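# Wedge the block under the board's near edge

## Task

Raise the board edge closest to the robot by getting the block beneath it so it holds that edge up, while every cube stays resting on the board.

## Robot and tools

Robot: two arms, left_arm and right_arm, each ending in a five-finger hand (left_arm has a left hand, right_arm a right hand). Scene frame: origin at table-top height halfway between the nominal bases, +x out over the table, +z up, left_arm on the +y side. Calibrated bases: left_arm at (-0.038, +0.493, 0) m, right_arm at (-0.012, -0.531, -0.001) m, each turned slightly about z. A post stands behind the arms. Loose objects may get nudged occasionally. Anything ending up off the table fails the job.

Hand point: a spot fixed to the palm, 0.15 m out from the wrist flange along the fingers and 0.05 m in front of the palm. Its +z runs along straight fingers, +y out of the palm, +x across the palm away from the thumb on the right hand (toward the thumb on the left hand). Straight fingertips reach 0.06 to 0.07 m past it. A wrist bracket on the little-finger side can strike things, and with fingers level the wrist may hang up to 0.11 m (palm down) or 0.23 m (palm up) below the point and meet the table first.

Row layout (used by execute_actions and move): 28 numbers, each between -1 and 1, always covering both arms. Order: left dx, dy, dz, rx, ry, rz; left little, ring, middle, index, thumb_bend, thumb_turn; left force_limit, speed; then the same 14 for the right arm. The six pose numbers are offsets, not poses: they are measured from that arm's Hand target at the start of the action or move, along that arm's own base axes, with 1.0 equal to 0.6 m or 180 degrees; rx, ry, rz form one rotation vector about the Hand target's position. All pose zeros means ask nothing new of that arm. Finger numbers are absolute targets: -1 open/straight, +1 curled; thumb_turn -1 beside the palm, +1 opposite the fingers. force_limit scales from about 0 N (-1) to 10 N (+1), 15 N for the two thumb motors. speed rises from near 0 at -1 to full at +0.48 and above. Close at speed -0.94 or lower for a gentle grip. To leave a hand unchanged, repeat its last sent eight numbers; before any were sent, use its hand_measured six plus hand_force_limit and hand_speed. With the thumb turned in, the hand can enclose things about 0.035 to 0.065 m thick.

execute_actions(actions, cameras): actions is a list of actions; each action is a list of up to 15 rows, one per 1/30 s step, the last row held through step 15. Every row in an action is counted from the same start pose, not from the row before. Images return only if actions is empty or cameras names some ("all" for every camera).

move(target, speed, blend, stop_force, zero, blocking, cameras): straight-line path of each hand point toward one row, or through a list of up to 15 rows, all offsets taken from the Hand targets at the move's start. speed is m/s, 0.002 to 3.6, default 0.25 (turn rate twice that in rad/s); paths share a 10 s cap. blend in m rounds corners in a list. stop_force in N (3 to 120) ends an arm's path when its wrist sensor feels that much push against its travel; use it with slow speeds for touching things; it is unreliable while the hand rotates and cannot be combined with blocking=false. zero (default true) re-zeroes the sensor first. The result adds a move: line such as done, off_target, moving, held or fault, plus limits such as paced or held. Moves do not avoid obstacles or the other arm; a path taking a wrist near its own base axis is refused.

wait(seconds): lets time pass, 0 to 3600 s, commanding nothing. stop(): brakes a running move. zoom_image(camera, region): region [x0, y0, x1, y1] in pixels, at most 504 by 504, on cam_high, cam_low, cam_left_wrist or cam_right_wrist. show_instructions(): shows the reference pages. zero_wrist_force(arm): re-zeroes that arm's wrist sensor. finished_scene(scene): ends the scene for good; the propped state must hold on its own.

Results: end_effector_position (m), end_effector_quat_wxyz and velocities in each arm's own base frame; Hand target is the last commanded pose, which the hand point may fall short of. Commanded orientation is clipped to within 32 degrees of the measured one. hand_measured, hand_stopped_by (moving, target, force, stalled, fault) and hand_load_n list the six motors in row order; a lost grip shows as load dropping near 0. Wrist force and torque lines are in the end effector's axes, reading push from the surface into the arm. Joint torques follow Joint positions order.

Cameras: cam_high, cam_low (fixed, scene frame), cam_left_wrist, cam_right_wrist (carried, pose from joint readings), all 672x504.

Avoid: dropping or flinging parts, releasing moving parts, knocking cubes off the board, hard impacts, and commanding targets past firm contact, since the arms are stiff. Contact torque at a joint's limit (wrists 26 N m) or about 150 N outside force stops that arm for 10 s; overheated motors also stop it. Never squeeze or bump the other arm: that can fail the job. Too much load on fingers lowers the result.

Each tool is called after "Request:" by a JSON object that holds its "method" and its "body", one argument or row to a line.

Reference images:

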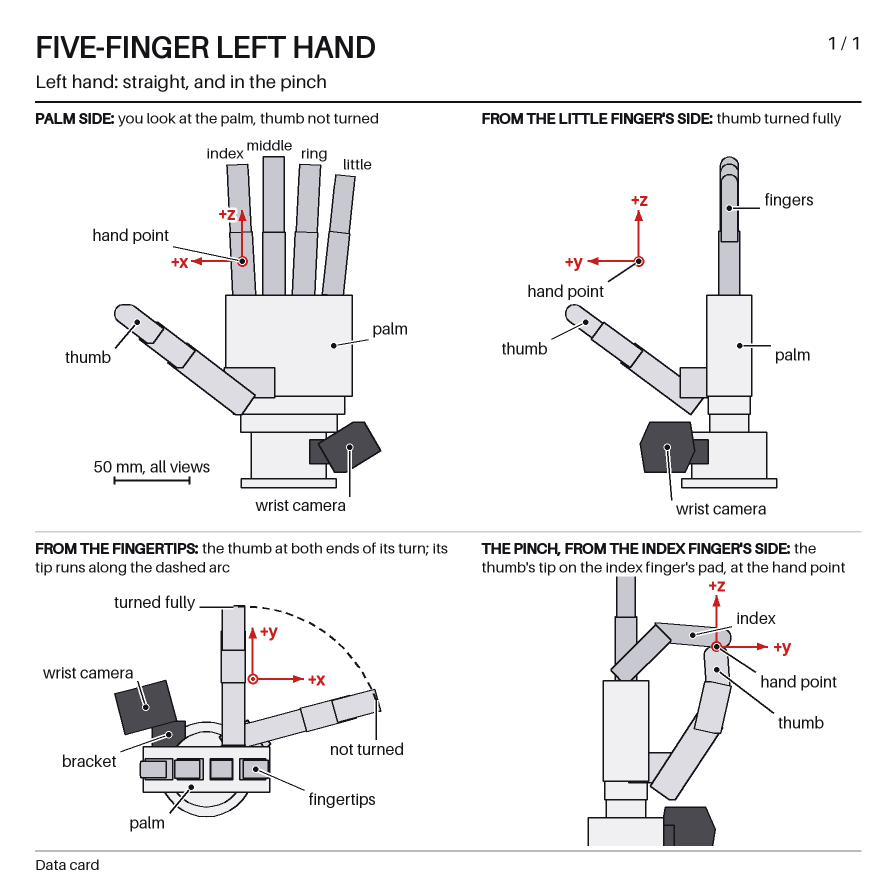

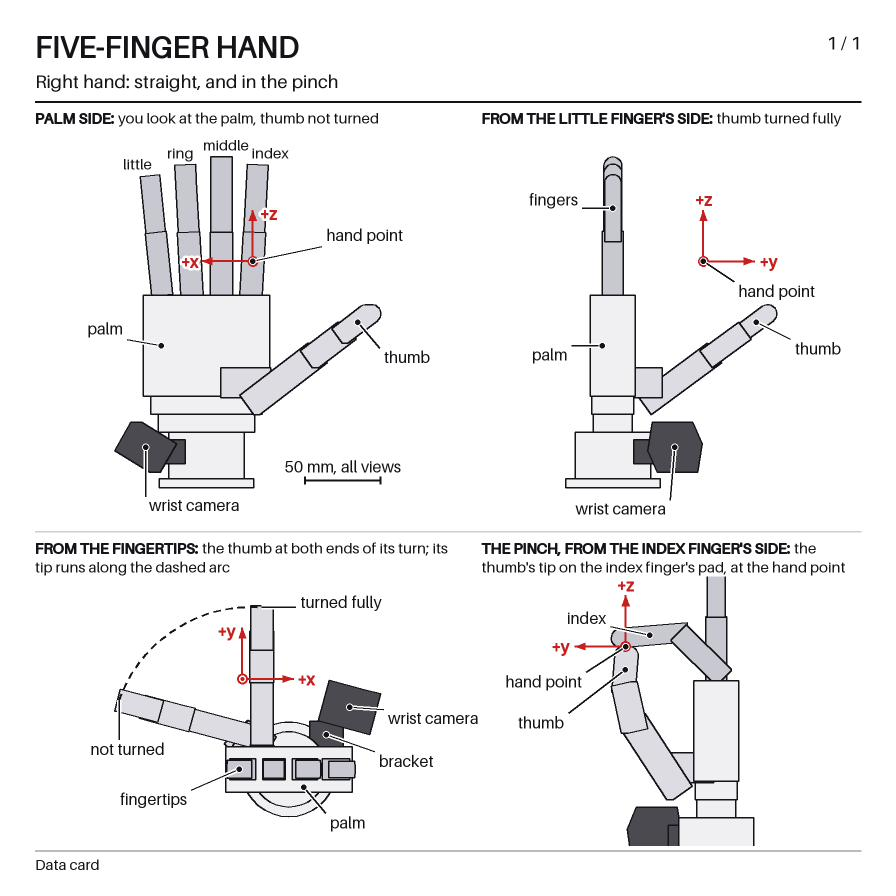

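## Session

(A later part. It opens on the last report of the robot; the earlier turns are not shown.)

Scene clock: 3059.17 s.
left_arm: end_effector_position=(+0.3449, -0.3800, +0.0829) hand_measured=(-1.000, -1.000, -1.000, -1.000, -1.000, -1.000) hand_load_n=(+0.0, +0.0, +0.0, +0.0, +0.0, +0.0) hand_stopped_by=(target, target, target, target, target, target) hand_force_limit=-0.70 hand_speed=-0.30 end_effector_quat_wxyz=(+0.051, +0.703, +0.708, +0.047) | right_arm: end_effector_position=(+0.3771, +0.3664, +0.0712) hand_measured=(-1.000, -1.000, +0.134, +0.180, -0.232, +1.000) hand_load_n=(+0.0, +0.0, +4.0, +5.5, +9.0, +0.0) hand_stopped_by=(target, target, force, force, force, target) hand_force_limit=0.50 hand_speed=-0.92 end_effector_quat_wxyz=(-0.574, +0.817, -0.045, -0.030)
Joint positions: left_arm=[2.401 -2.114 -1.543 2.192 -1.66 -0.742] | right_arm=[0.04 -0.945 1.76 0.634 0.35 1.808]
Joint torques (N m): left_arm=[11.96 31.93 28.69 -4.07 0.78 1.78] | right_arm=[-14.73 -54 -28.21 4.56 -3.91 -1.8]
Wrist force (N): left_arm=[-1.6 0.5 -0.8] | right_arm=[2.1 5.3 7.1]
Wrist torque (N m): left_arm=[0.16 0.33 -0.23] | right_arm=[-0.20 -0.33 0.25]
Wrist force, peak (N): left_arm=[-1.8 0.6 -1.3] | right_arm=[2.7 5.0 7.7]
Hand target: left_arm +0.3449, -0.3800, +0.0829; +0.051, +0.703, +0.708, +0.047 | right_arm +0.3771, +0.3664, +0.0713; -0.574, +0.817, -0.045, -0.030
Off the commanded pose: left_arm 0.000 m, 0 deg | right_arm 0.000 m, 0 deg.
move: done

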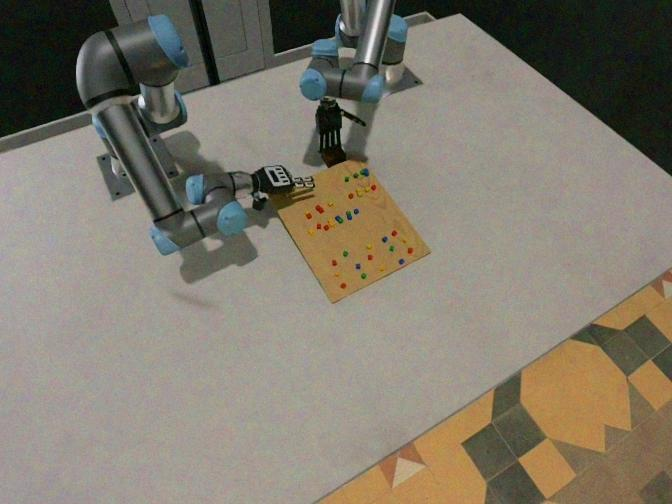

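Request:
{"method": "move", "body": {
  "target": [
    [0,0,0,0,0,0,-1,-1,-1,-1,-1,-1,-0.7,-0.3,0.00212,0,0.01133,0.000222,0.00555,0,-1,-1,0.35,0.35,0.1,1,0.5,-0.92]
  ],
  "speed": 0.015,
  "cameras": ["cam_high","cam_low","cam_left_wrist","cam_right_wrist"]
}}

Request:
{"method": "zoom_image", "body": {
  "camera": "cam_low",
  "region": [220, 200, 430, 330]
}}

Request:
{"method": "zoom_image", "body": {
  "camera": "cam_high",
  "region": [250, 130, 440, 310]
}}

Scene clock: 3063.53 s.
left_arm: end_effector_position=(+0.3449, -0.3800, +0.0829) hand_measured=(-1.000, -1.000, -1.000, -1.000, -1.000, -1.000) hand_load_n=(+0.0, +0.0, +0.0, +0.0, +0.0, +0.0) hand_stopped_by=(target, target, target, target, target, target) hand_force_limit=-0.70 hand_speed=-0.30 end_effector_quat_wxyz=(+0.051, +0.703, +0.708, +0.047) | right_arm: end_effector_position=(+0.3783, +0.3664, +0.0781) hand_measured=(-1.000, -1.000, +0.134, +0.180, -0.232, +1.000) hand_load_n=(+0.0, +0.0, +4.5, +5.5, +9.0, +0.0) hand_stopped_by=(target, target, force, force, force, target) hand_force_limit=0.50 hand_speed=-0.92 end_effector_quat_wxyz=(-0.574, +0.817, -0.050, -0.037)
Joint positions: left_arm=[2.401 -2.114 -1.543 2.192 -1.66 -0.742] | right_arm=[0.04 -0.946 1.746 0.667 0.348 1.807]
Joint torques (N m): left_arm=[13.52 31.14 30.35 -4.03 0.75 1.63] | right_arm=[-15.06 -52.56 -28.62 4.53 -3.92 -1.91]
Wrist force (N): left_arm=[-1.4 0.5 -1.1] | right_arm=[1.6 5.5 6.7]
Wrist torque (N m): left_arm=[0.18 0.28 -0.21] | right_arm=[-0.17 -0.31 0.26]
Wrist force, peak (N): left_arm=[-1.8 0.7 -1.1] | right_arm=[2.2 5.3 7.3]
Hand target: left_arm +0.3449, -0.3800, +0.0829; +0.051, +0.703, +0.708, +0.047 | right_arm +0.3784, +0.3664, +0.0781; -0.574, +0.817, -0.050, -0.037
Off the commanded pose: left_arm 0.000 m, 0 deg | right_arm 0.000 m, 0 deg.
move: done
cam_left_wrist: T_world_to_cam=[[-0.94593, 0.29891, -0.12596, 0.44758], [0.17958, 0.80597, 0.56406, 0.19727], [0.27012, 0.51094, -0.81607, 0.27704]] pos_world=[0.31312, -0.43433, 0.17119]
cam_right_wrist: T_world_to_cam=[[0.16017, -0.29934, -0.94061, 0.12232], [-0.83201, -0.55368, 0.03453, 0.5155], [-0.53113, 0.77707, -0.33774, 0.0592]] pos_world=[0.44075, 0.27604, 0.11725]

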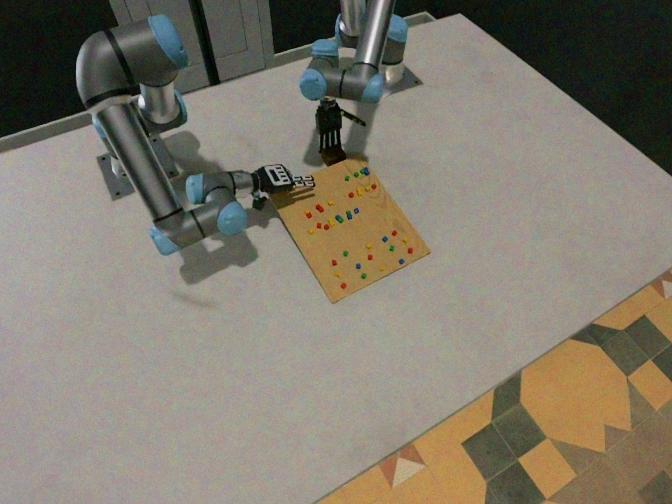

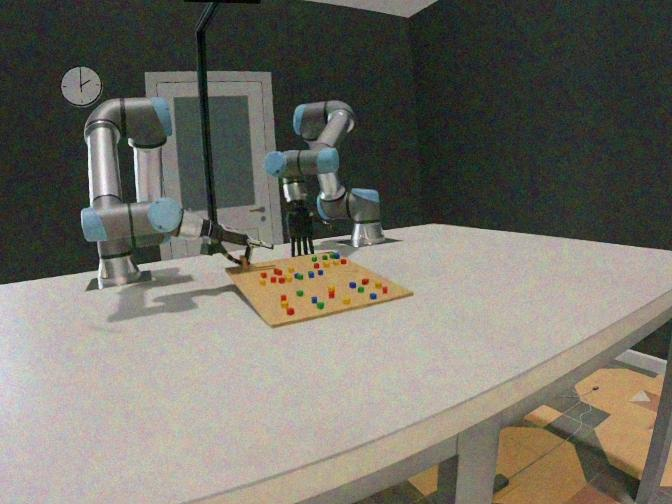

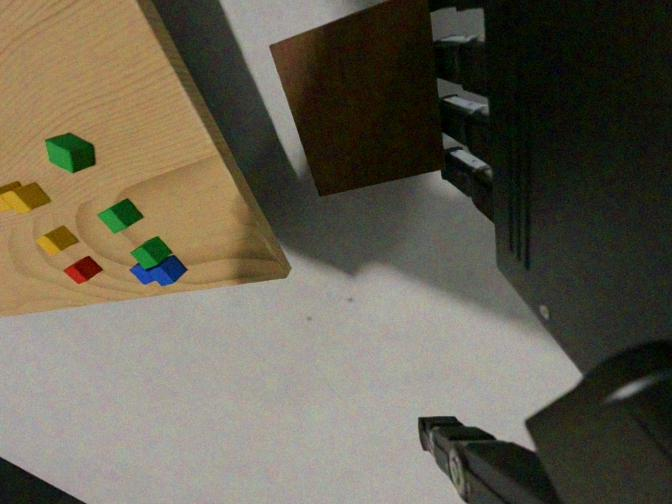

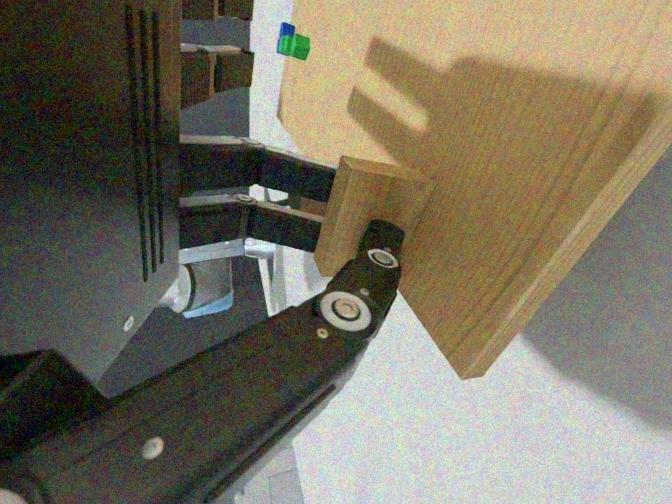

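Scaled by 2.400.

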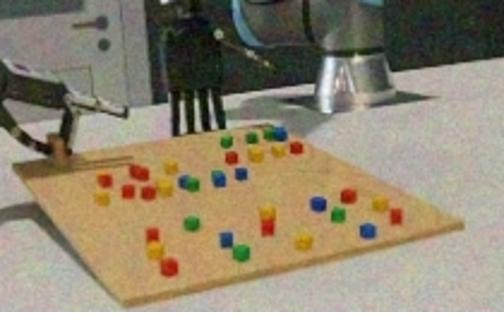

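Scaled by 2.653.

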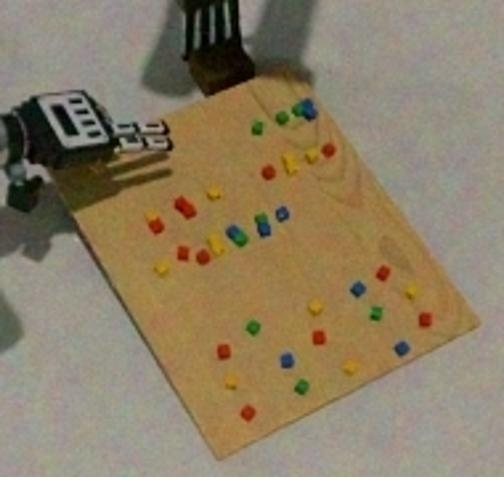

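Request:
{"method": "move", "body": {
  "target": [
    [0.0952,0,0,0,0,0,-1,-1,-1,-1,-1,-1,-0.7,-0.3,0,0,0,0,0,0,-1,-1,0.35,0.35,0.1,1,0.5,-0.92]
  ],
  "speed": 0.025,
  "stop_force": 5,
  "cameras": ["cam_high","cam_low","cam_left_wrist"]
}}

Request:
{"method": "zoom_image", "body": {
  "camera": "cam_low",
  "region": [220, 200, 430, 330]
}}

Request:
{"method": "zoom_image", "body": {
  "camera": "cam_high",
  "region": [250, 130, 440, 310]
}}

Scene clock: 3075.57 s.
left_arm: end_effector_position=(+0.4021, -0.3800, +0.0829) hand_measured=(-1.000, -1.000, -1.000, -1.000, -1.000, -1.000) hand_load_n=(+0.0, +0.0, +0.0, +0.0, +0.0, +0.0) hand_stopped_by=(target, target, target, target, target, target) hand_force_limit=-0.70 hand_speed=-0.30 end_effector_quat_wxyz=(+0.051, +0.703, +0.708, +0.047) | right_arm: end_effector_position=(+0.3784, +0.3664, +0.0781) hand_measured=(-1.000, -1.000, +0.134, +0.180, -0.232, +1.000) hand_load_n=(+0.0, +0.0, +4.5, +5.5, +9.0, +0.0) hand_stopped_by=(target, target, force, force, force, target) hand_force_limit=0.50 hand_speed=-0.92 end_effector_quat_wxyz=(-0.574, +0.817, -0.050, -0.037)
Joint positions: left_arm=[2.479 -2.182 -1.426 2.151 -1.651 -0.665] | right_arm=[0.04 -0.946 1.746 0.667 0.348 1.807]
Joint torques (N m): left_arm=[11.94 35.01 30.54 -4.37 0.97 1.47] | right_arm=[-14.79 -33.09 -29.12 4.51 -3.86 -1.85]
Wrist force (N): left_arm=[-1.6 0.4 -1.0] | right_arm=[1.8 5.4 6.7]
Wrist torque (N m): left_arm=[0.16 0.32 -0.22] | right_arm=[-0.18 -0.33 0.27]
Wrist force, peak (N): left_arm=[-1.7 0.2 -1.2] | right_arm=[1.7 5.4 7.0]
Hand target: left_arm +0.4021, -0.3800, +0.0829; +0.051, +0.703, +0.708, +0.047 | right_arm +0.3784, +0.3664, +0.0781; -0.574, +0.817, -0.050, -0.037
Off the commanded pose: left_arm 0.000 m, 0 deg | right_arm 0.000 m, 0 deg.
move: done
cam_left_wrist: T_world_to_cam=[[-0.94593, 0.29891, -0.12596, 0.50159], [0.17958, 0.80597, 0.56406, 0.18701], [0.27012, 0.51094, -0.81607, 0.26161]] pos_world=[0.37022, -0.43433, 0.17119]

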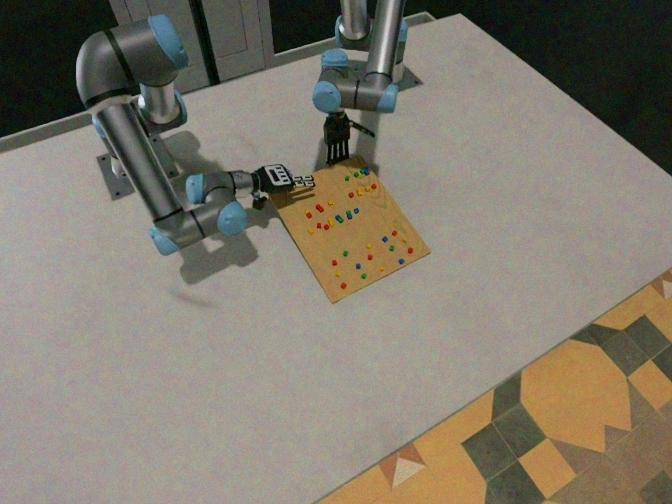

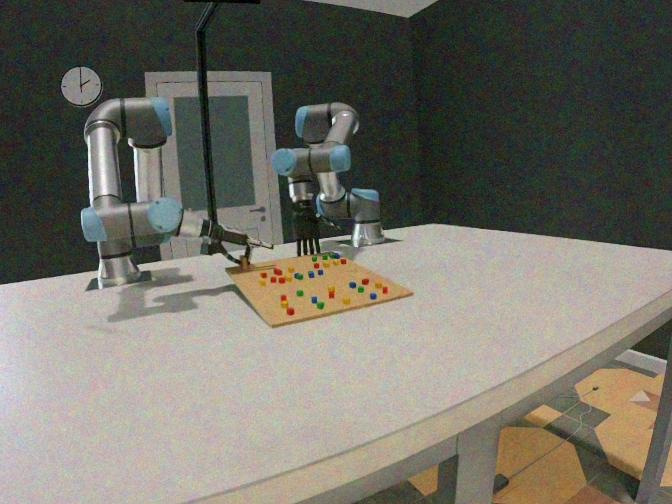

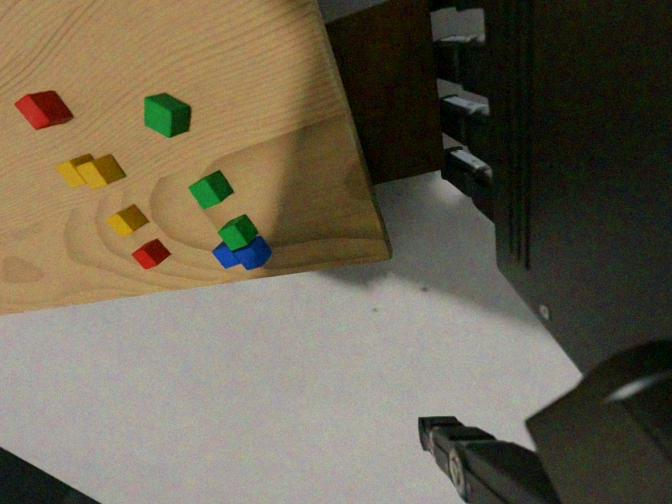

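Scaled by 2.400.

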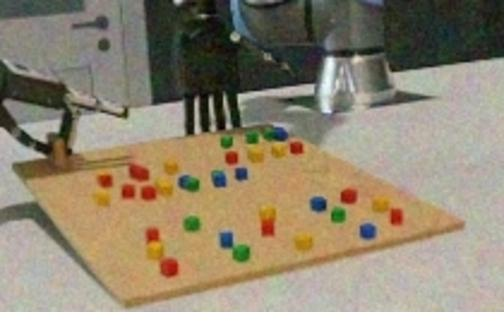

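Scaled by 2.653.

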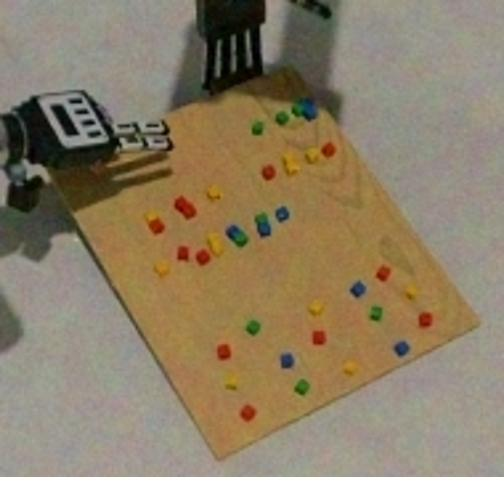

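Request:
{"method": "move", "body": {
  "target": [
    [-0.1333,0,0,0,0,0,-1,-1,-1,-1,-1,-1,-0.7,-0.3,-0.0009,0,-0.0045,-0.000089,-0.00222,0,-1,-1,0.35,0.35,0.1,1,0.5,-0.92]
  ],
  "speed": 0.04
}}

Request:
{"method": "move", "body": {
  "target": [
    [-0.05,-0.05,0.2,0,0,0,-1,-1,-1,-1,-1,-1,-0.7,-0.3,-0.00067,0,-0.0034,-0.000067,-0.00167,0,-1,-1,0.35,0.35,0.1,1,0.5,-0.92]
  ],
  "speed": 0.08,
  "cameras": ["cam_low","cam_left_wrist"]
}}

Scene clock: 3089.70 s.
left_arm: end_effector_position=(+0.3223, -0.3800, +0.0829) hand_measured=(-1.000, -1.000, -1.000, -1.000, -1.000, -1.000) hand_load_n=(+0.0, +0.0, +0.0, +0.0, +0.0, +0.0) hand_stopped_by=(target, target, target, target, target, target) hand_force_limit=-0.70 hand_speed=-0.30 end_effector_quat_wxyz=(+0.051, +0.703, +0.708, +0.047) | right_arm: end_effector_position=(+0.3778, +0.3664, +0.0754) hand_measured=(-1.000, -1.000, +0.134, +0.180, -0.232, +1.000) hand_load_n=(+0.0, +0.0, +4.0, +6.0, +8.5, +0.0) hand_stopped_by=(target, target, force, force, force, target) hand_force_limit=0.50 hand_speed=-0.92 end_effector_quat_wxyz=(-0.574, +0.817, -0.048, -0.034)
Joint positions: left_arm=[2.367 -2.09 -1.583 2.205 -1.663 -0.776] | right_arm=[0.04 -0.946 1.752 0.654 0.349 1.807]
Joint torques (N m): left_arm=[-15.08 43.88 1.34 -0.32 -1.9 -1.73] | right_arm=[13.55 -31.48 2.44 1.23 -0.71 2.09]
Wrist force (N): left_arm=[-1.6 1.0 -0.6] | right_arm=[3.7 -0.4 5.5]
Wrist torque (N m): left_arm=[0.19 0.32 -0.15] | right_arm=[-0.49 -0.38 0.16]
Wrist force, peak (N): left_arm=[-1.9 0.3 -1.1] | right_arm=[3.7 4.6 8.1]
Hand target: left_arm +0.3221, -0.3800, +0.0829; +0.051, +0.703, +0.708, +0.047 | right_arm +0.3778, +0.3664, +0.0754; -0.574, +0.817, -0.048, -0.034
Off the commanded pose: left_arm 0.000 m, 0 deg | right_arm 0.000 m, 0 deg.
move: done

Scene clock: 3091.83 s.
left_arm: end_effector_position=(+0.2921, -0.4100, +0.2028) hand_measured=(-1.000, -1.000, -1.000, -1.000, -1.000, -1.000) hand_load_n=(+0.0, +0.0, +0.0, +0.0, +0.0, +0.0) hand_stopped_by=(target, target, target, target, target, target) hand_force_limit=-0.70 hand_speed=-0.30 end_effector_quat_wxyz=(+0.051, +0.703, +0.708, +0.047) | right_arm: end_effector_position=(+0.3774, +0.3664, +0.0734) hand_measured=(-1.000, -1.000, +0.134, +0.180, -0.232, +1.000) hand_load_n=(+0.0, +0.0, +4.0, +5.5, +9.0, +0.0) hand_stopped_by=(target, target, force, force, force, target) hand_force_limit=0.50 hand_speed=-0.92 end_effector_quat_wxyz=(-0.574, +0.817, -0.047, -0.032)
Joint positions: left_arm=[2.274 -2.014 -1.371 1.908 -1.672 -0.869] | right_arm=[0.04 -0.946 1.756 0.644 0.349 1.807]
Joint torques (N m): left_arm=[-14.88 43.7 31.64 -4.35 -1.65 -1.47] | right_arm=[13.63 -30.17 3.12 0.74 -0.07 1.97]
Wrist force (N): left_arm=[-1.4 0.9 -0.2] | right_arm=[2.3 -2.0 3.2]
Wrist torque (N m): left_arm=[0.13 0.30 -0.13] | right_arm=[-0.50 -0.24 0.07]
Wrist force, peak (N): left_arm=[-1.7 0.9 -0.6] | right_arm=[3.8 -0.5 5.4]
Hand target: left_arm +0.2921, -0.4100, +0.2029; +0.051, +0.703, +0.708, +0.047 | right_arm +0.3774, +0.3664, +0.0734; -0.574, +0.817, -0.047, -0.032
Off the commanded pose: left_arm 0.000 m, 0 deg | right_arm 0.000 m, 0 deg.
move: done
cam_left_wrist: T_world_to_cam=[[-0.94593, 0.29892, -0.12597, 0.42158], [0.17962, 0.80604, 0.56395, 0.16329], [0.27011, 0.51083, -0.81615, 0.40442]] pos_world=[0.26022, -0.46423, 0.29109]

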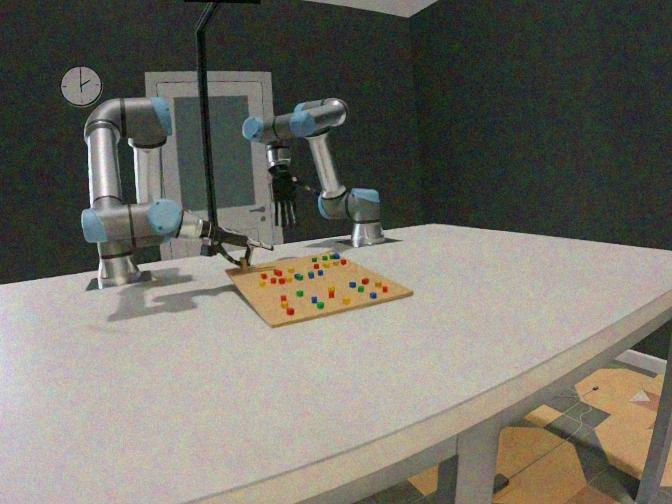

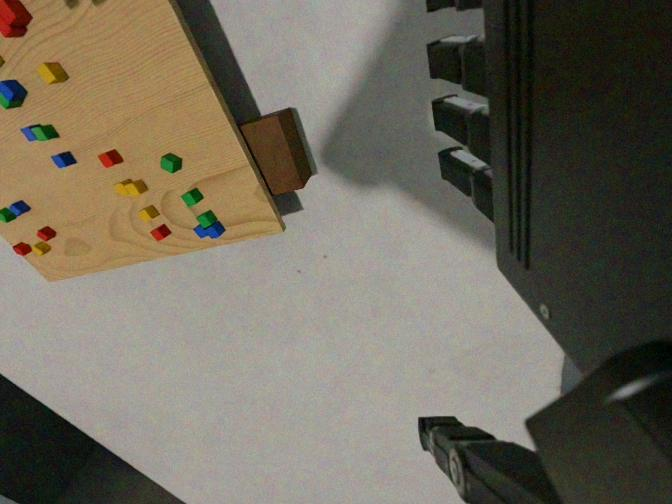

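Request:
{"method": "move", "body": {
  "target": [
    [0,0,0,0,0,0,-1,-1,-1,-1,-1,-1,-0.7,-0.3,0.00017,0,0.0013,0.00003,0.0006,0,-1,-1,0.35,0.35,0.1,1,0.5,-0.92]
  ],
  "speed": 0.01
}}

Request:
{"method": "execute_actions", "body": {
  "actions": [
    [[0,0,0,0,0,0,-1,-1,-1,-1,-1,-1,-0.7,-0.3,0,0,0,0,0,0,-1,-1,0.05,0.1,-0.27,1,0.5,-0.9]]
  ],
  "cameras": ["cam_right_wrist","cam_low"]
}}

Scene clock: 3104.53 s.
left_arm: end_effector_position=(+0.2921, -0.4100, +0.2029) hand_measured=(-1.000, -1.000, -1.000, -1.000, -1.000, -1.000) hand_load_n=(+0.0, +0.0, +0.5, +0.0, +0.0, +0.0) hand_stopped_by=(target, target, target, target, target, target) hand_force_limit=-0.70 hand_speed=-0.30 end_effector_quat_wxyz=(+0.051, +0.703, +0.708, +0.047) | right_arm: end_effector_position=(+0.3775, +0.3664, +0.0741) hand_measured=(-1.000, -1.000, +0.134, +0.180, -0.232, +1.000) hand_load_n=(+0.0, +0.0, +4.5, +5.5, +8.5, +0.0) hand_stopped_by=(target, target, force, force, force, target) hand_force_limit=0.50 hand_speed=-0.92 end_effector_quat_wxyz=(-0.574, +0.817, -0.047, -0.033)
Joint positions: left_arm=[2.274 -2.014 -1.371 1.908 -1.672 -0.87] | right_arm=[0.04 -0.946 1.755 0.647 0.349 1.807]
Joint torques (N m): left_arm=[-14.72 42.31 31.85 -4.36 -1.77 -1.53] | right_arm=[3.84 -51.89 -26.55 3.87 -2.6 -0.81]
Wrist force (N): left_arm=[-1.3 0.8 -0.4] | right_arm=[0.6 -1.9 5.4]
Wrist torque (N m): left_arm=[0.13 0.27 -0.12] | right_arm=[-0.52 -0.19 0.05]
Wrist force, peak (N): left_arm=[-1.5 1.2 -0.4] | right_arm=[3.5 -2.5 5.3]
Hand target: left_arm +0.2921, -0.4100, +0.2029; +0.051, +0.703, +0.708, +0.047 | right_arm +0.3775, +0.3664, +0.0741; -0.574, +0.817, -0.047, -0.032
Off the commanded pose: left_arm 0.000 m, 0 deg | right_arm 0.000 m, 0 deg.
move: done

Scene clock: 3105.23 s.
left_arm: end_effector_position=(+0.2921, -0.4100, +0.2029) hand_measured=(-1.000, -1.000, -1.000, -1.000, -1.000, -1.000) hand_load_n=(+0.0, +0.0, +0.0, +0.0, +0.0, +0.0) hand_stopped_by=(target, target, target, target, target, target) hand_force_limit=-0.70 hand_speed=-0.30 end_effector_quat_wxyz=(+0.051, +0.703, +0.708, +0.047) | right_arm: end_effector_position=(+0.3775, +0.3664, +0.0741) hand_measured=(-1.000, -1.000, +0.050, +0.100, -0.270, +1.000) hand_load_n=(+0.0, +0.0, +0.0, +0.0, +0.0, +0.0) hand_stopped_by=(target, target, target, target, target, target) hand_force_limit=0.50 hand_speed=-0.90 end_effector_quat_wxyz=(-0.574, +0.817, -0.047, -0.033)
Joint positions: left_arm=[2.274 -2.014 -1.371 1.908 -1.672 -0.87] | right_arm=[0.04 -0.946 1.754 0.647 0.349 1.807]
Joint torques (N m): left_arm=[-15.65 41.88 33.3 -4.5 -1.88 -1.62] | right_arm=[-9.14 -51.78 -27.9 3.86 -2.64 -1.78]
Wrist force (N): left_arm=[-1.3 0.9 -0.5] | right_arm=[1.2 -1.0 5.5]
Wrist torque (N m): left_arm=[0.15 0.27 -0.13] | right_arm=[-0.48 -0.25 0.09]
Wrist force, peak (N): left_arm=[-1.4 1.2 -0.3] | right_arm=[1.2 -1.0 5.5]
Hand target: left_arm +0.2921, -0.4100, +0.2029; +0.051, +0.703, +0.708, +0.047 | right_arm +0.3775, +0.3664, +0.0741; -0.574, +0.817, -0.047, -0.032
Off the commanded pose: left_arm 0.000 m, 0 deg | right_arm 0.000 m, 0 deg.
Step readings (end_effector_position of left_arm | right_arm):
0: (+0.2921, -0.4100, +0.2029) | (+0.3775, +0.3664, +0.0741)
1: (+0.2921, -0.4100, +0.2029) | (+0.3775, +0.3664, +0.0741)
2: (+0.2921, -0.4100, +0.2029) | (+0.3775, +0.3664, +0.0741)
4: (+0.2921, -0.4100, +0.2029) | (+0.3775, +0.3664, +0.0741)
8: (+0.2921, -0.4100, +0.2029) | (+0.3775, +0.3664, +0.0741)
15: (+0.2921, -0.4100, +0.2029) | (+0.3775, +0.3664, +0.0741)
cam_right_wrist: T_world_to_cam=[[0.16972, -0.29972, -0.93881, 0.11517], [-0.83226, -0.55376, 0.02633, 0.51572], [-0.52777, 0.77686, -0.34342, 0.05659]] pos_world=[0.43953, 0.27614, 0.11397]
Images, in order (width x height): cam_low 672x504, cam_right_wrist 672x504.

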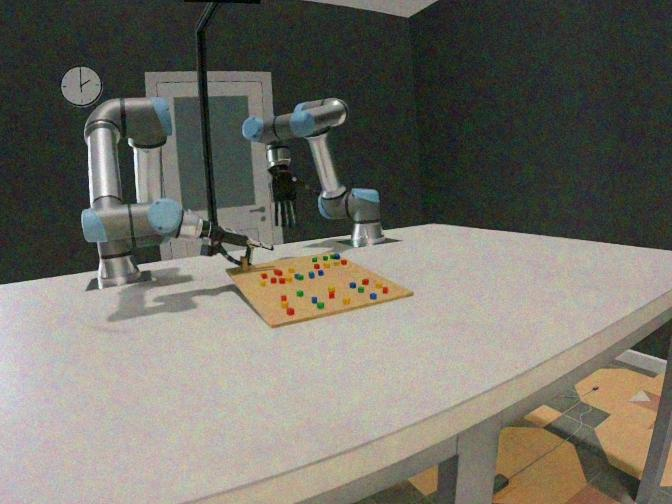

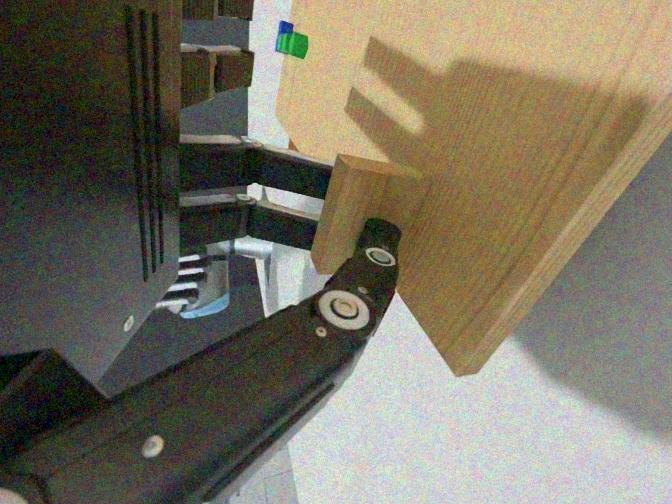

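Request:
{"method": "execute_actions", "body": {
  "actions": [
    [[0,0,0,0,0,0,-1,-1,-1,-1,-1,-1,-0.7,-0.3,0,0,0,0,0,0,-1,-1,-0.4,-0.4,-0.3,1,-0.6,-0.8]]
  ]
}}

Request:
{"method": "move", "body": {
  "target": [
    [0,0,0,0,0,0,-1,-1,-1,-1,-1,-1,-0.7,-0.3,0,-0.003,0.05,0,0,0,-1,-1,-0.4,-0.4,-0.3,1,-0.6,-0.8]
  ],
  "speed": 0.03,
  "stop_force": 3,
  "cameras": ["cam_right_wrist","cam_low"]
}}

Scene clock: 3111.03 s.
left_arm: end_effector_position=(+0.2921, -0.4100, +0.2029) hand_measured=(-1.000, -1.000, -1.000, -1.000, -1.000, -1.000) hand_load_n=(+0.0, +0.0, +0.0, +0.0, +0.0, +0.0) hand_stopped_by=(target, target, target, target, target, target) hand_force_limit=-0.70 hand_speed=-0.30 end_effector_quat_wxyz=(+0.051, +0.703, +0.708, +0.047) | right_arm: end_effector_position=(+0.3775, +0.3664, +0.0741) hand_measured=(-1.000, -1.000, -0.400, -0.400, -0.300, +1.000) hand_load_n=(+0.0, +0.0, +0.0, +0.0, +0.0, +0.0) hand_stopped_by=(target, target, target, target, target, target) hand_force_limit=-0.60 hand_speed=-0.80 end_effector_quat_wxyz=(-0.574, +0.817, -0.047, -0.032)
Joint positions: left_arm=[2.274 -2.014 -1.371 1.908 -1.672 -0.87] | right_arm=[0.04 -0.946 1.754 0.647 0.349 1.807]
Joint torques (N m): left_arm=[-14.06 34.34 32.91 -4.46 -1.45 -1.56] | right_arm=[-14.45 -51.71 -27.8 3.87 -2.69 -1.72]
Wrist force (N): left_arm=[-1.2 1.0 -0.3] | right_arm=[1.3 -1.1 5.3]
Wrist torque (N m): left_arm=[0.15 0.26 -0.11] | right_arm=[-0.48 -0.27 0.10]
Wrist force, peak (N): left_arm=[-1.6 1.2 -0.3] | right_arm=[1.2 -1.0 5.6]
Hand target: left_arm +0.2921, -0.4100, +0.2029; +0.051, +0.703, +0.708, +0.047 | right_arm +0.3775, +0.3664, +0.0741; -0.574, +0.817, -0.047, -0.032
Off the commanded pose: left_arm 0.000 m, 0 deg | right_arm 0.000 m, 0 deg.
Step readings (end_effector_position of left_arm | right_arm):
0: (+0.2921, -0.4100, +0.2029) | (+0.3775, +0.3664, +0.0741)
1: (+0.2921, -0.4100, +0.2029) | (+0.3775, +0.3664, +0.0741)
2: (+0.2921, -0.4100, +0.2029) | (+0.3775, +0.3664, +0.0741)
4: (+0.2921, -0.4100, +0.2029) | (+0.3775, +0.3664, +0.0741)
8: (+0.2921, -0.4100, +0.2029) | (+0.3775, +0.3664, +0.0741)
15: (+0.2921, -0.4100, +0.2029) | (+0.3775, +0.3664, +0.0741)

Scene clock: 3113.07 s.
left_arm: end_effector_position=(+0.2921, -0.4100, +0.2029) hand_measured=(-1.000, -1.000, -1.000, -1.000, -1.000, -1.000) hand_load_n=(+0.0, +0.0, +0.0, +0.0, +0.0, +0.0) hand_stopped_by=(target, target, target, target, target, target) hand_force_limit=-0.70 hand_speed=-0.30 end_effector_quat_wxyz=(+0.051, +0.703, +0.708, +0.047) | right_arm: end_effector_position=(+0.3775, +0.3646, +0.1041) hand_measured=(-1.000, -1.000, -0.400, -0.400, -0.300, +1.000) hand_load_n=(+0.0, +0.0, +0.0, +0.0, +0.0, +0.0) hand_stopped_by=(target, target, target, target, target, target) hand_force_limit=-0.60 hand_speed=-0.80 end_effector_quat_wxyz=(-0.574, +0.817, -0.047, -0.032)
Joint positions: left_arm=[2.274 -2.014 -1.371 1.908 -1.672 -0.87] | right_arm=[0.036 -0.995 1.743 0.72 0.349 1.795]
Joint torques (N m): left_arm=[-14.12 32.08 32.67 -4.27 -1.56 -1.73] | right_arm=[-15.07 -51.09 -28.62 3.93 -2.73 -1.95]
Wrist force (N): left_arm=[-1.2 1.1 -0.4] | right_arm=[1.2 -1.1 5.3]
Wrist torque (N m): left_arm=[0.18 0.26 -0.13] | right_arm=[-0.48 -0.25 0.16]
Wrist force, peak (N): left_arm=[-1.5 1.2 -0.5] | right_arm=[1.4 -0.9 5.6]
Hand target: left_arm +0.2921, -0.4100, +0.2029; +0.051, +0.703, +0.708, +0.047 | right_arm +0.3775, +0.3646, +0.1041; -0.574, +0.817, -0.047, -0.032
Off the commanded pose: left_arm 0.000 m, 0 deg | right_arm 0.000 m, 0 deg.
move: done
cam_right_wrist: T_world_to_cam=[[0.1697, -0.29975, -0.9388, 0.14278], [-0.83231, -0.55369, 0.02633, 0.51388], [-0.5277, 0.7769, -0.34344, 0.06833]] pos_world=[0.43953, 0.27424, 0.14397]
Images, in order (width x height): cam_low 672x504, cam_right_wrist 672x504.

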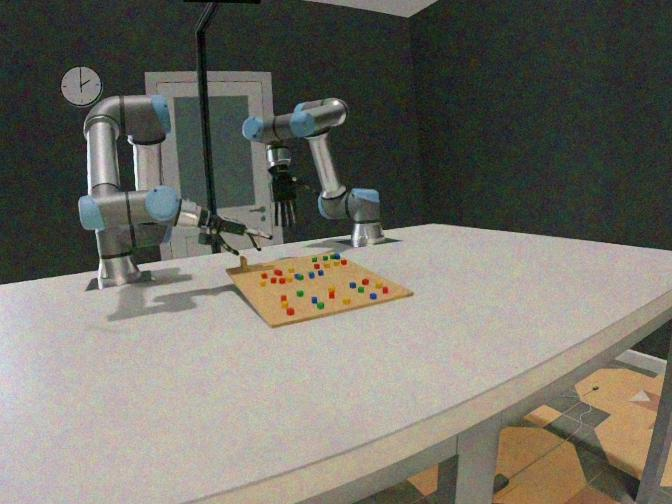

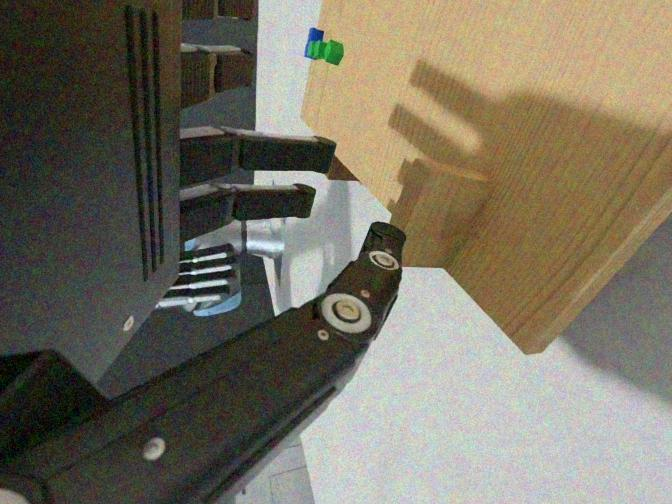

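Clear of the fin. Continue raising and retreat.

Request:
{"method": "move", "body": {
  "target": [
    [0,0,0,0,0,0,-1,-1,-1,-1,-1,-1,-0.7,-0.3,0,-0.01,0.1167,0,0,0,-1,-1,-0.4,-0.4,-0.3,1,-0.6,-0.8],
    [0,0,0,0,0,0,-1,-1,-1,-1,-1,-1,-0.7,-0.3,0,-0.2,0.15,0,0,0,-1,-1,-0.4,-0.4,-0.3,1,-0.6,-0.8]
  ],
  "speed": 0.08,
  "blend": 0.02,
  "cameras": ["cam_high","cam_low","cam_left_wrist","cam_right_wrist"]
}}

Request:
{"method": "zoom_image", "body": {
  "camera": "cam_low",
  "region": [210, 220, 430, 340]
}}

Request:
{"method": "zoom_image", "body": {
  "camera": "cam_high",
  "region": [250, 130, 440, 310]
}}

Request:
{"method": "zoom_image", "body": {
  "camera": "cam_left_wrist",
  "region": [0, 0, 340, 300]
}}

Scene clock: 3122.33 s.
left_arm: end_effector_position=(+0.2921, -0.4100, +0.2029) hand_measured=(-1.000, -1.000, -1.000, -1.000, -1.000, -1.000) hand_load_n=(+0.0, +0.0, +0.0, +0.0, +0.0, +0.0) hand_stopped_by=(target, target, target, target, target, target) hand_force_limit=-0.70 hand_speed=-0.30 end_effector_quat_wxyz=(+0.051, +0.703, +0.708, +0.047) | right_arm: end_effector_position=(+0.3775, +0.2446, +0.1942) hand_measured=(-1.000, -1.000, -0.400, -0.400, -0.300, +1.000) hand_load_n=(+0.0, +0.0, +0.0, +0.0, +0.0, -0.5) hand_stopped_by=(target, target, target, target, target, target) hand_force_limit=-0.60 hand_speed=-0.80 end_effector_quat_wxyz=(-0.574, +0.817, -0.047, -0.032)
Joint positions: left_arm=[2.274 -2.014 -1.371 1.908 -1.672 -0.87] | right_arm=[-0.258 -1.109 1.863 1.43 0.428 1.027]
Joint torques (N m): left_arm=[-14.74 30.8 32.05 -4.44 -1.86 -1.49] | right_arm=[-15.08 -24.87 0.61 3.97 0.22 -1.95]
Wrist force (N): left_arm=[-1.1 0.9 -0.2] | right_arm=[1.1 -0.9 5.4]
Wrist torque (N m): left_arm=[0.13 0.26 -0.11] | right_arm=[-0.44 -0.24 0.16]
Wrist force, peak (N): left_arm=[-1.4 1.3 -0.3] | right_arm=[1.3 -1.2 5.7]
Hand target: left_arm +0.2921, -0.4100, +0.2029; +0.051, +0.703, +0.708, +0.047 | right_arm +0.3775, +0.2446, +0.1941; -0.574, +0.817, -0.047, -0.032
Off the commanded pose: left_arm 0.000 m, 0 deg | right_arm 0.000 m, 0 deg.
move: done
cam_left_wrist: T_world_to_cam=[[-0.94593, 0.29891, -0.12596, 0.42162], [0.17958, 0.80597, 0.56406, 0.16326], [0.27012, 0.51094, -0.81607, 0.40458]] pos_world=[0.26022, -0.46433, 0.29119]
cam_right_wrist: T_world_to_cam=[[0.16969, -0.29975, -0.9388, 0.19134], [-0.83231, -0.55369, 0.02635, 0.44512], [-0.5277, 0.7769, -0.34344, 0.19239]] pos_world=[0.43953, 0.15434, 0.23397]

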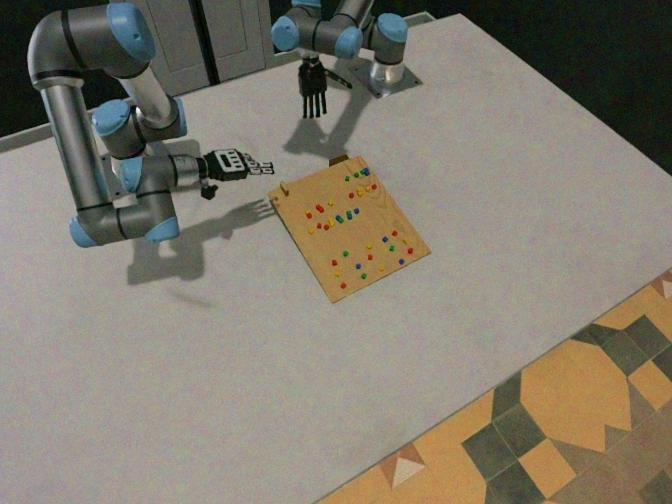

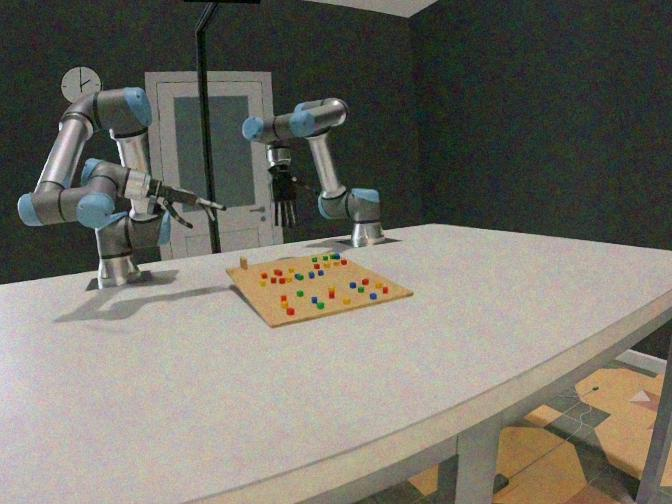

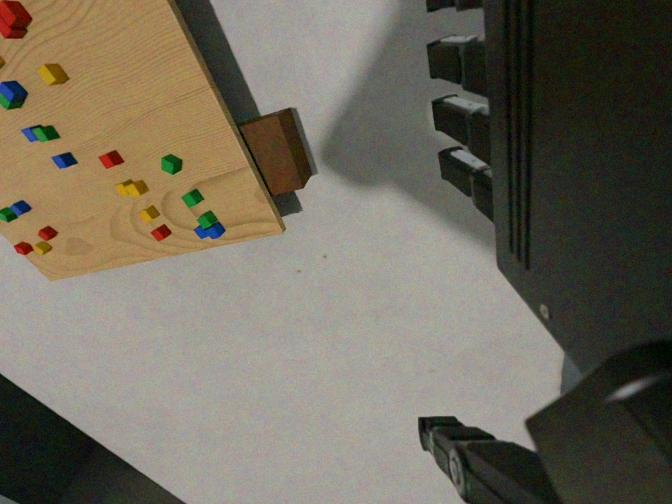

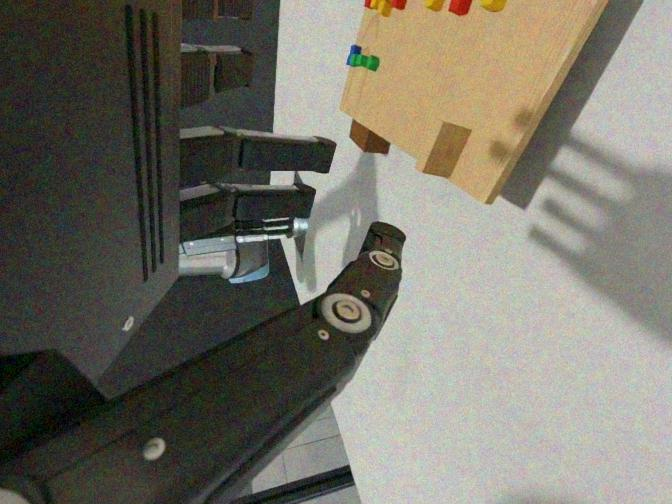

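Scaled by 2.291.

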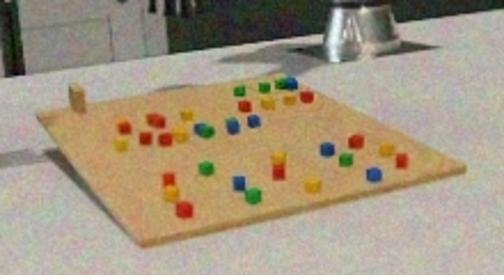

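Scaled by 2.653.

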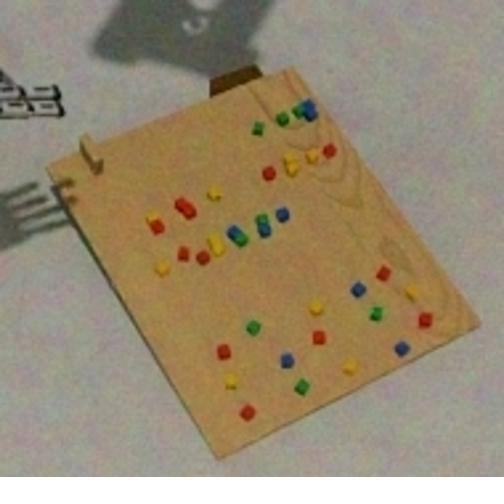

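Scaled by 1.482.

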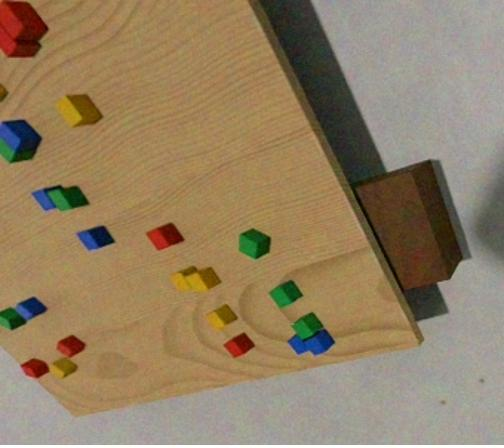

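Request:
{"method": "wait", "body": {
  "seconds": 1,
  "cameras": ["cam_high"]
}}

Request:
{"method": "zoom_image", "body": {
  "camera": "cam_high",
  "region": [250, 130, 440, 310]
}}

Scene clock: 3127.13 s.
left_arm: end_effector_position=(+0.2921, -0.4100, +0.2029) hand_measured=(-1.000, -1.000, -1.000, -1.000, -1.000, -1.000) hand_load_n=(+0.0, +0.0, +0.0, +0.0, +0.0, +0.0) hand_stopped_by=(target, target, target, target, target, target) hand_force_limit=-0.70 hand_speed=-0.30 end_effector_quat_wxyz=(+0.051, +0.703, +0.708, +0.047) | right_arm: end_effector_position=(+0.3775, +0.2446, +0.1941) hand_measured=(-1.000, -1.000, -0.400, -0.400, -0.300, +1.000) hand_load_n=(+0.0, +0.0, +0.0, +0.0, +0.0, +0.0) hand_stopped_by=(target, target, target, target, target, target) hand_force_limit=-0.60 hand_speed=-0.80 end_effector_quat_wxyz=(-0.574, +0.817, -0.047, -0.032)
Joint positions: left_arm=[2.274 -2.014 -1.371 1.908 -1.672 -0.87] | right_arm=[-0.258 -1.109 1.863 1.43 0.428 1.027]
Joint torques (N m): left_arm=[-13.4 30.31 31.8 -4.5 -1.83 -1.65] | right_arm=[-14.72 -25 1.26 3.86 0.15 -1.94]
Wrist force (N): left_arm=[-1.1 1.0 -0.3] | right_arm=[1.2 -0.7 5.4]
Wrist torque (N m): left_arm=[0.16 0.26 -0.12] | right_arm=[-0.42 -0.26 0.17]
Wrist force, peak (N): left_arm=[-1.6 1.0 -0.5] | right_arm=[1.1 -1.1 5.6]
Hand target: left_arm +0.2921, -0.4100, +0.2029; +0.051, +0.703, +0.708, +0.047 | right_arm +0.3775, +0.2446, +0.1941; -0.574, +0.817, -0.047, -0.032
Off the commanded pose: left_arm 0.000 m, 0 deg | right_arm 0.000 m, 0 deg.
wait: 1.00 s; at rest from the start

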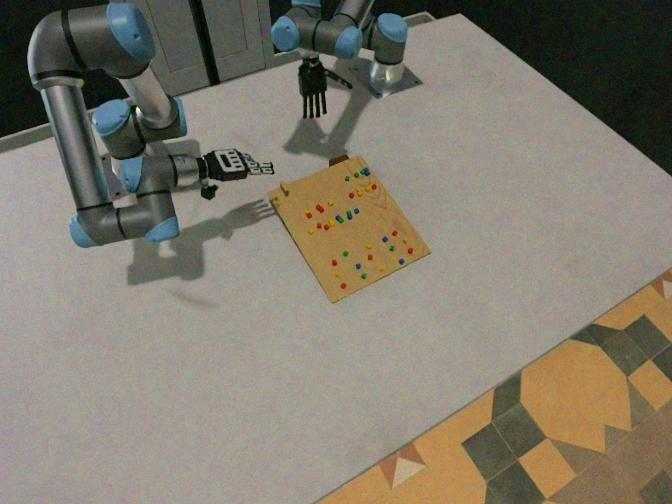

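Scaled by 2.653.

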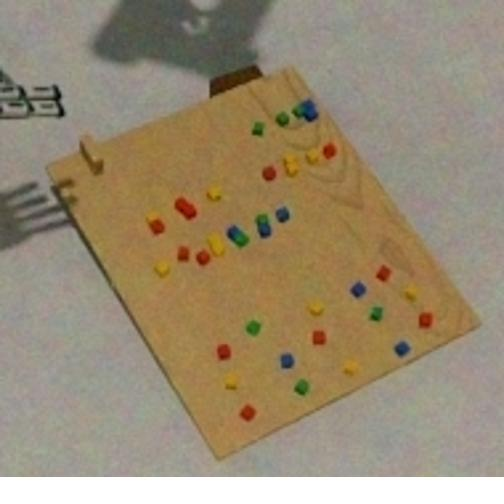

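Request:
{"method": "finished_scene", "body": {

}}

The scene is finished: the task was done.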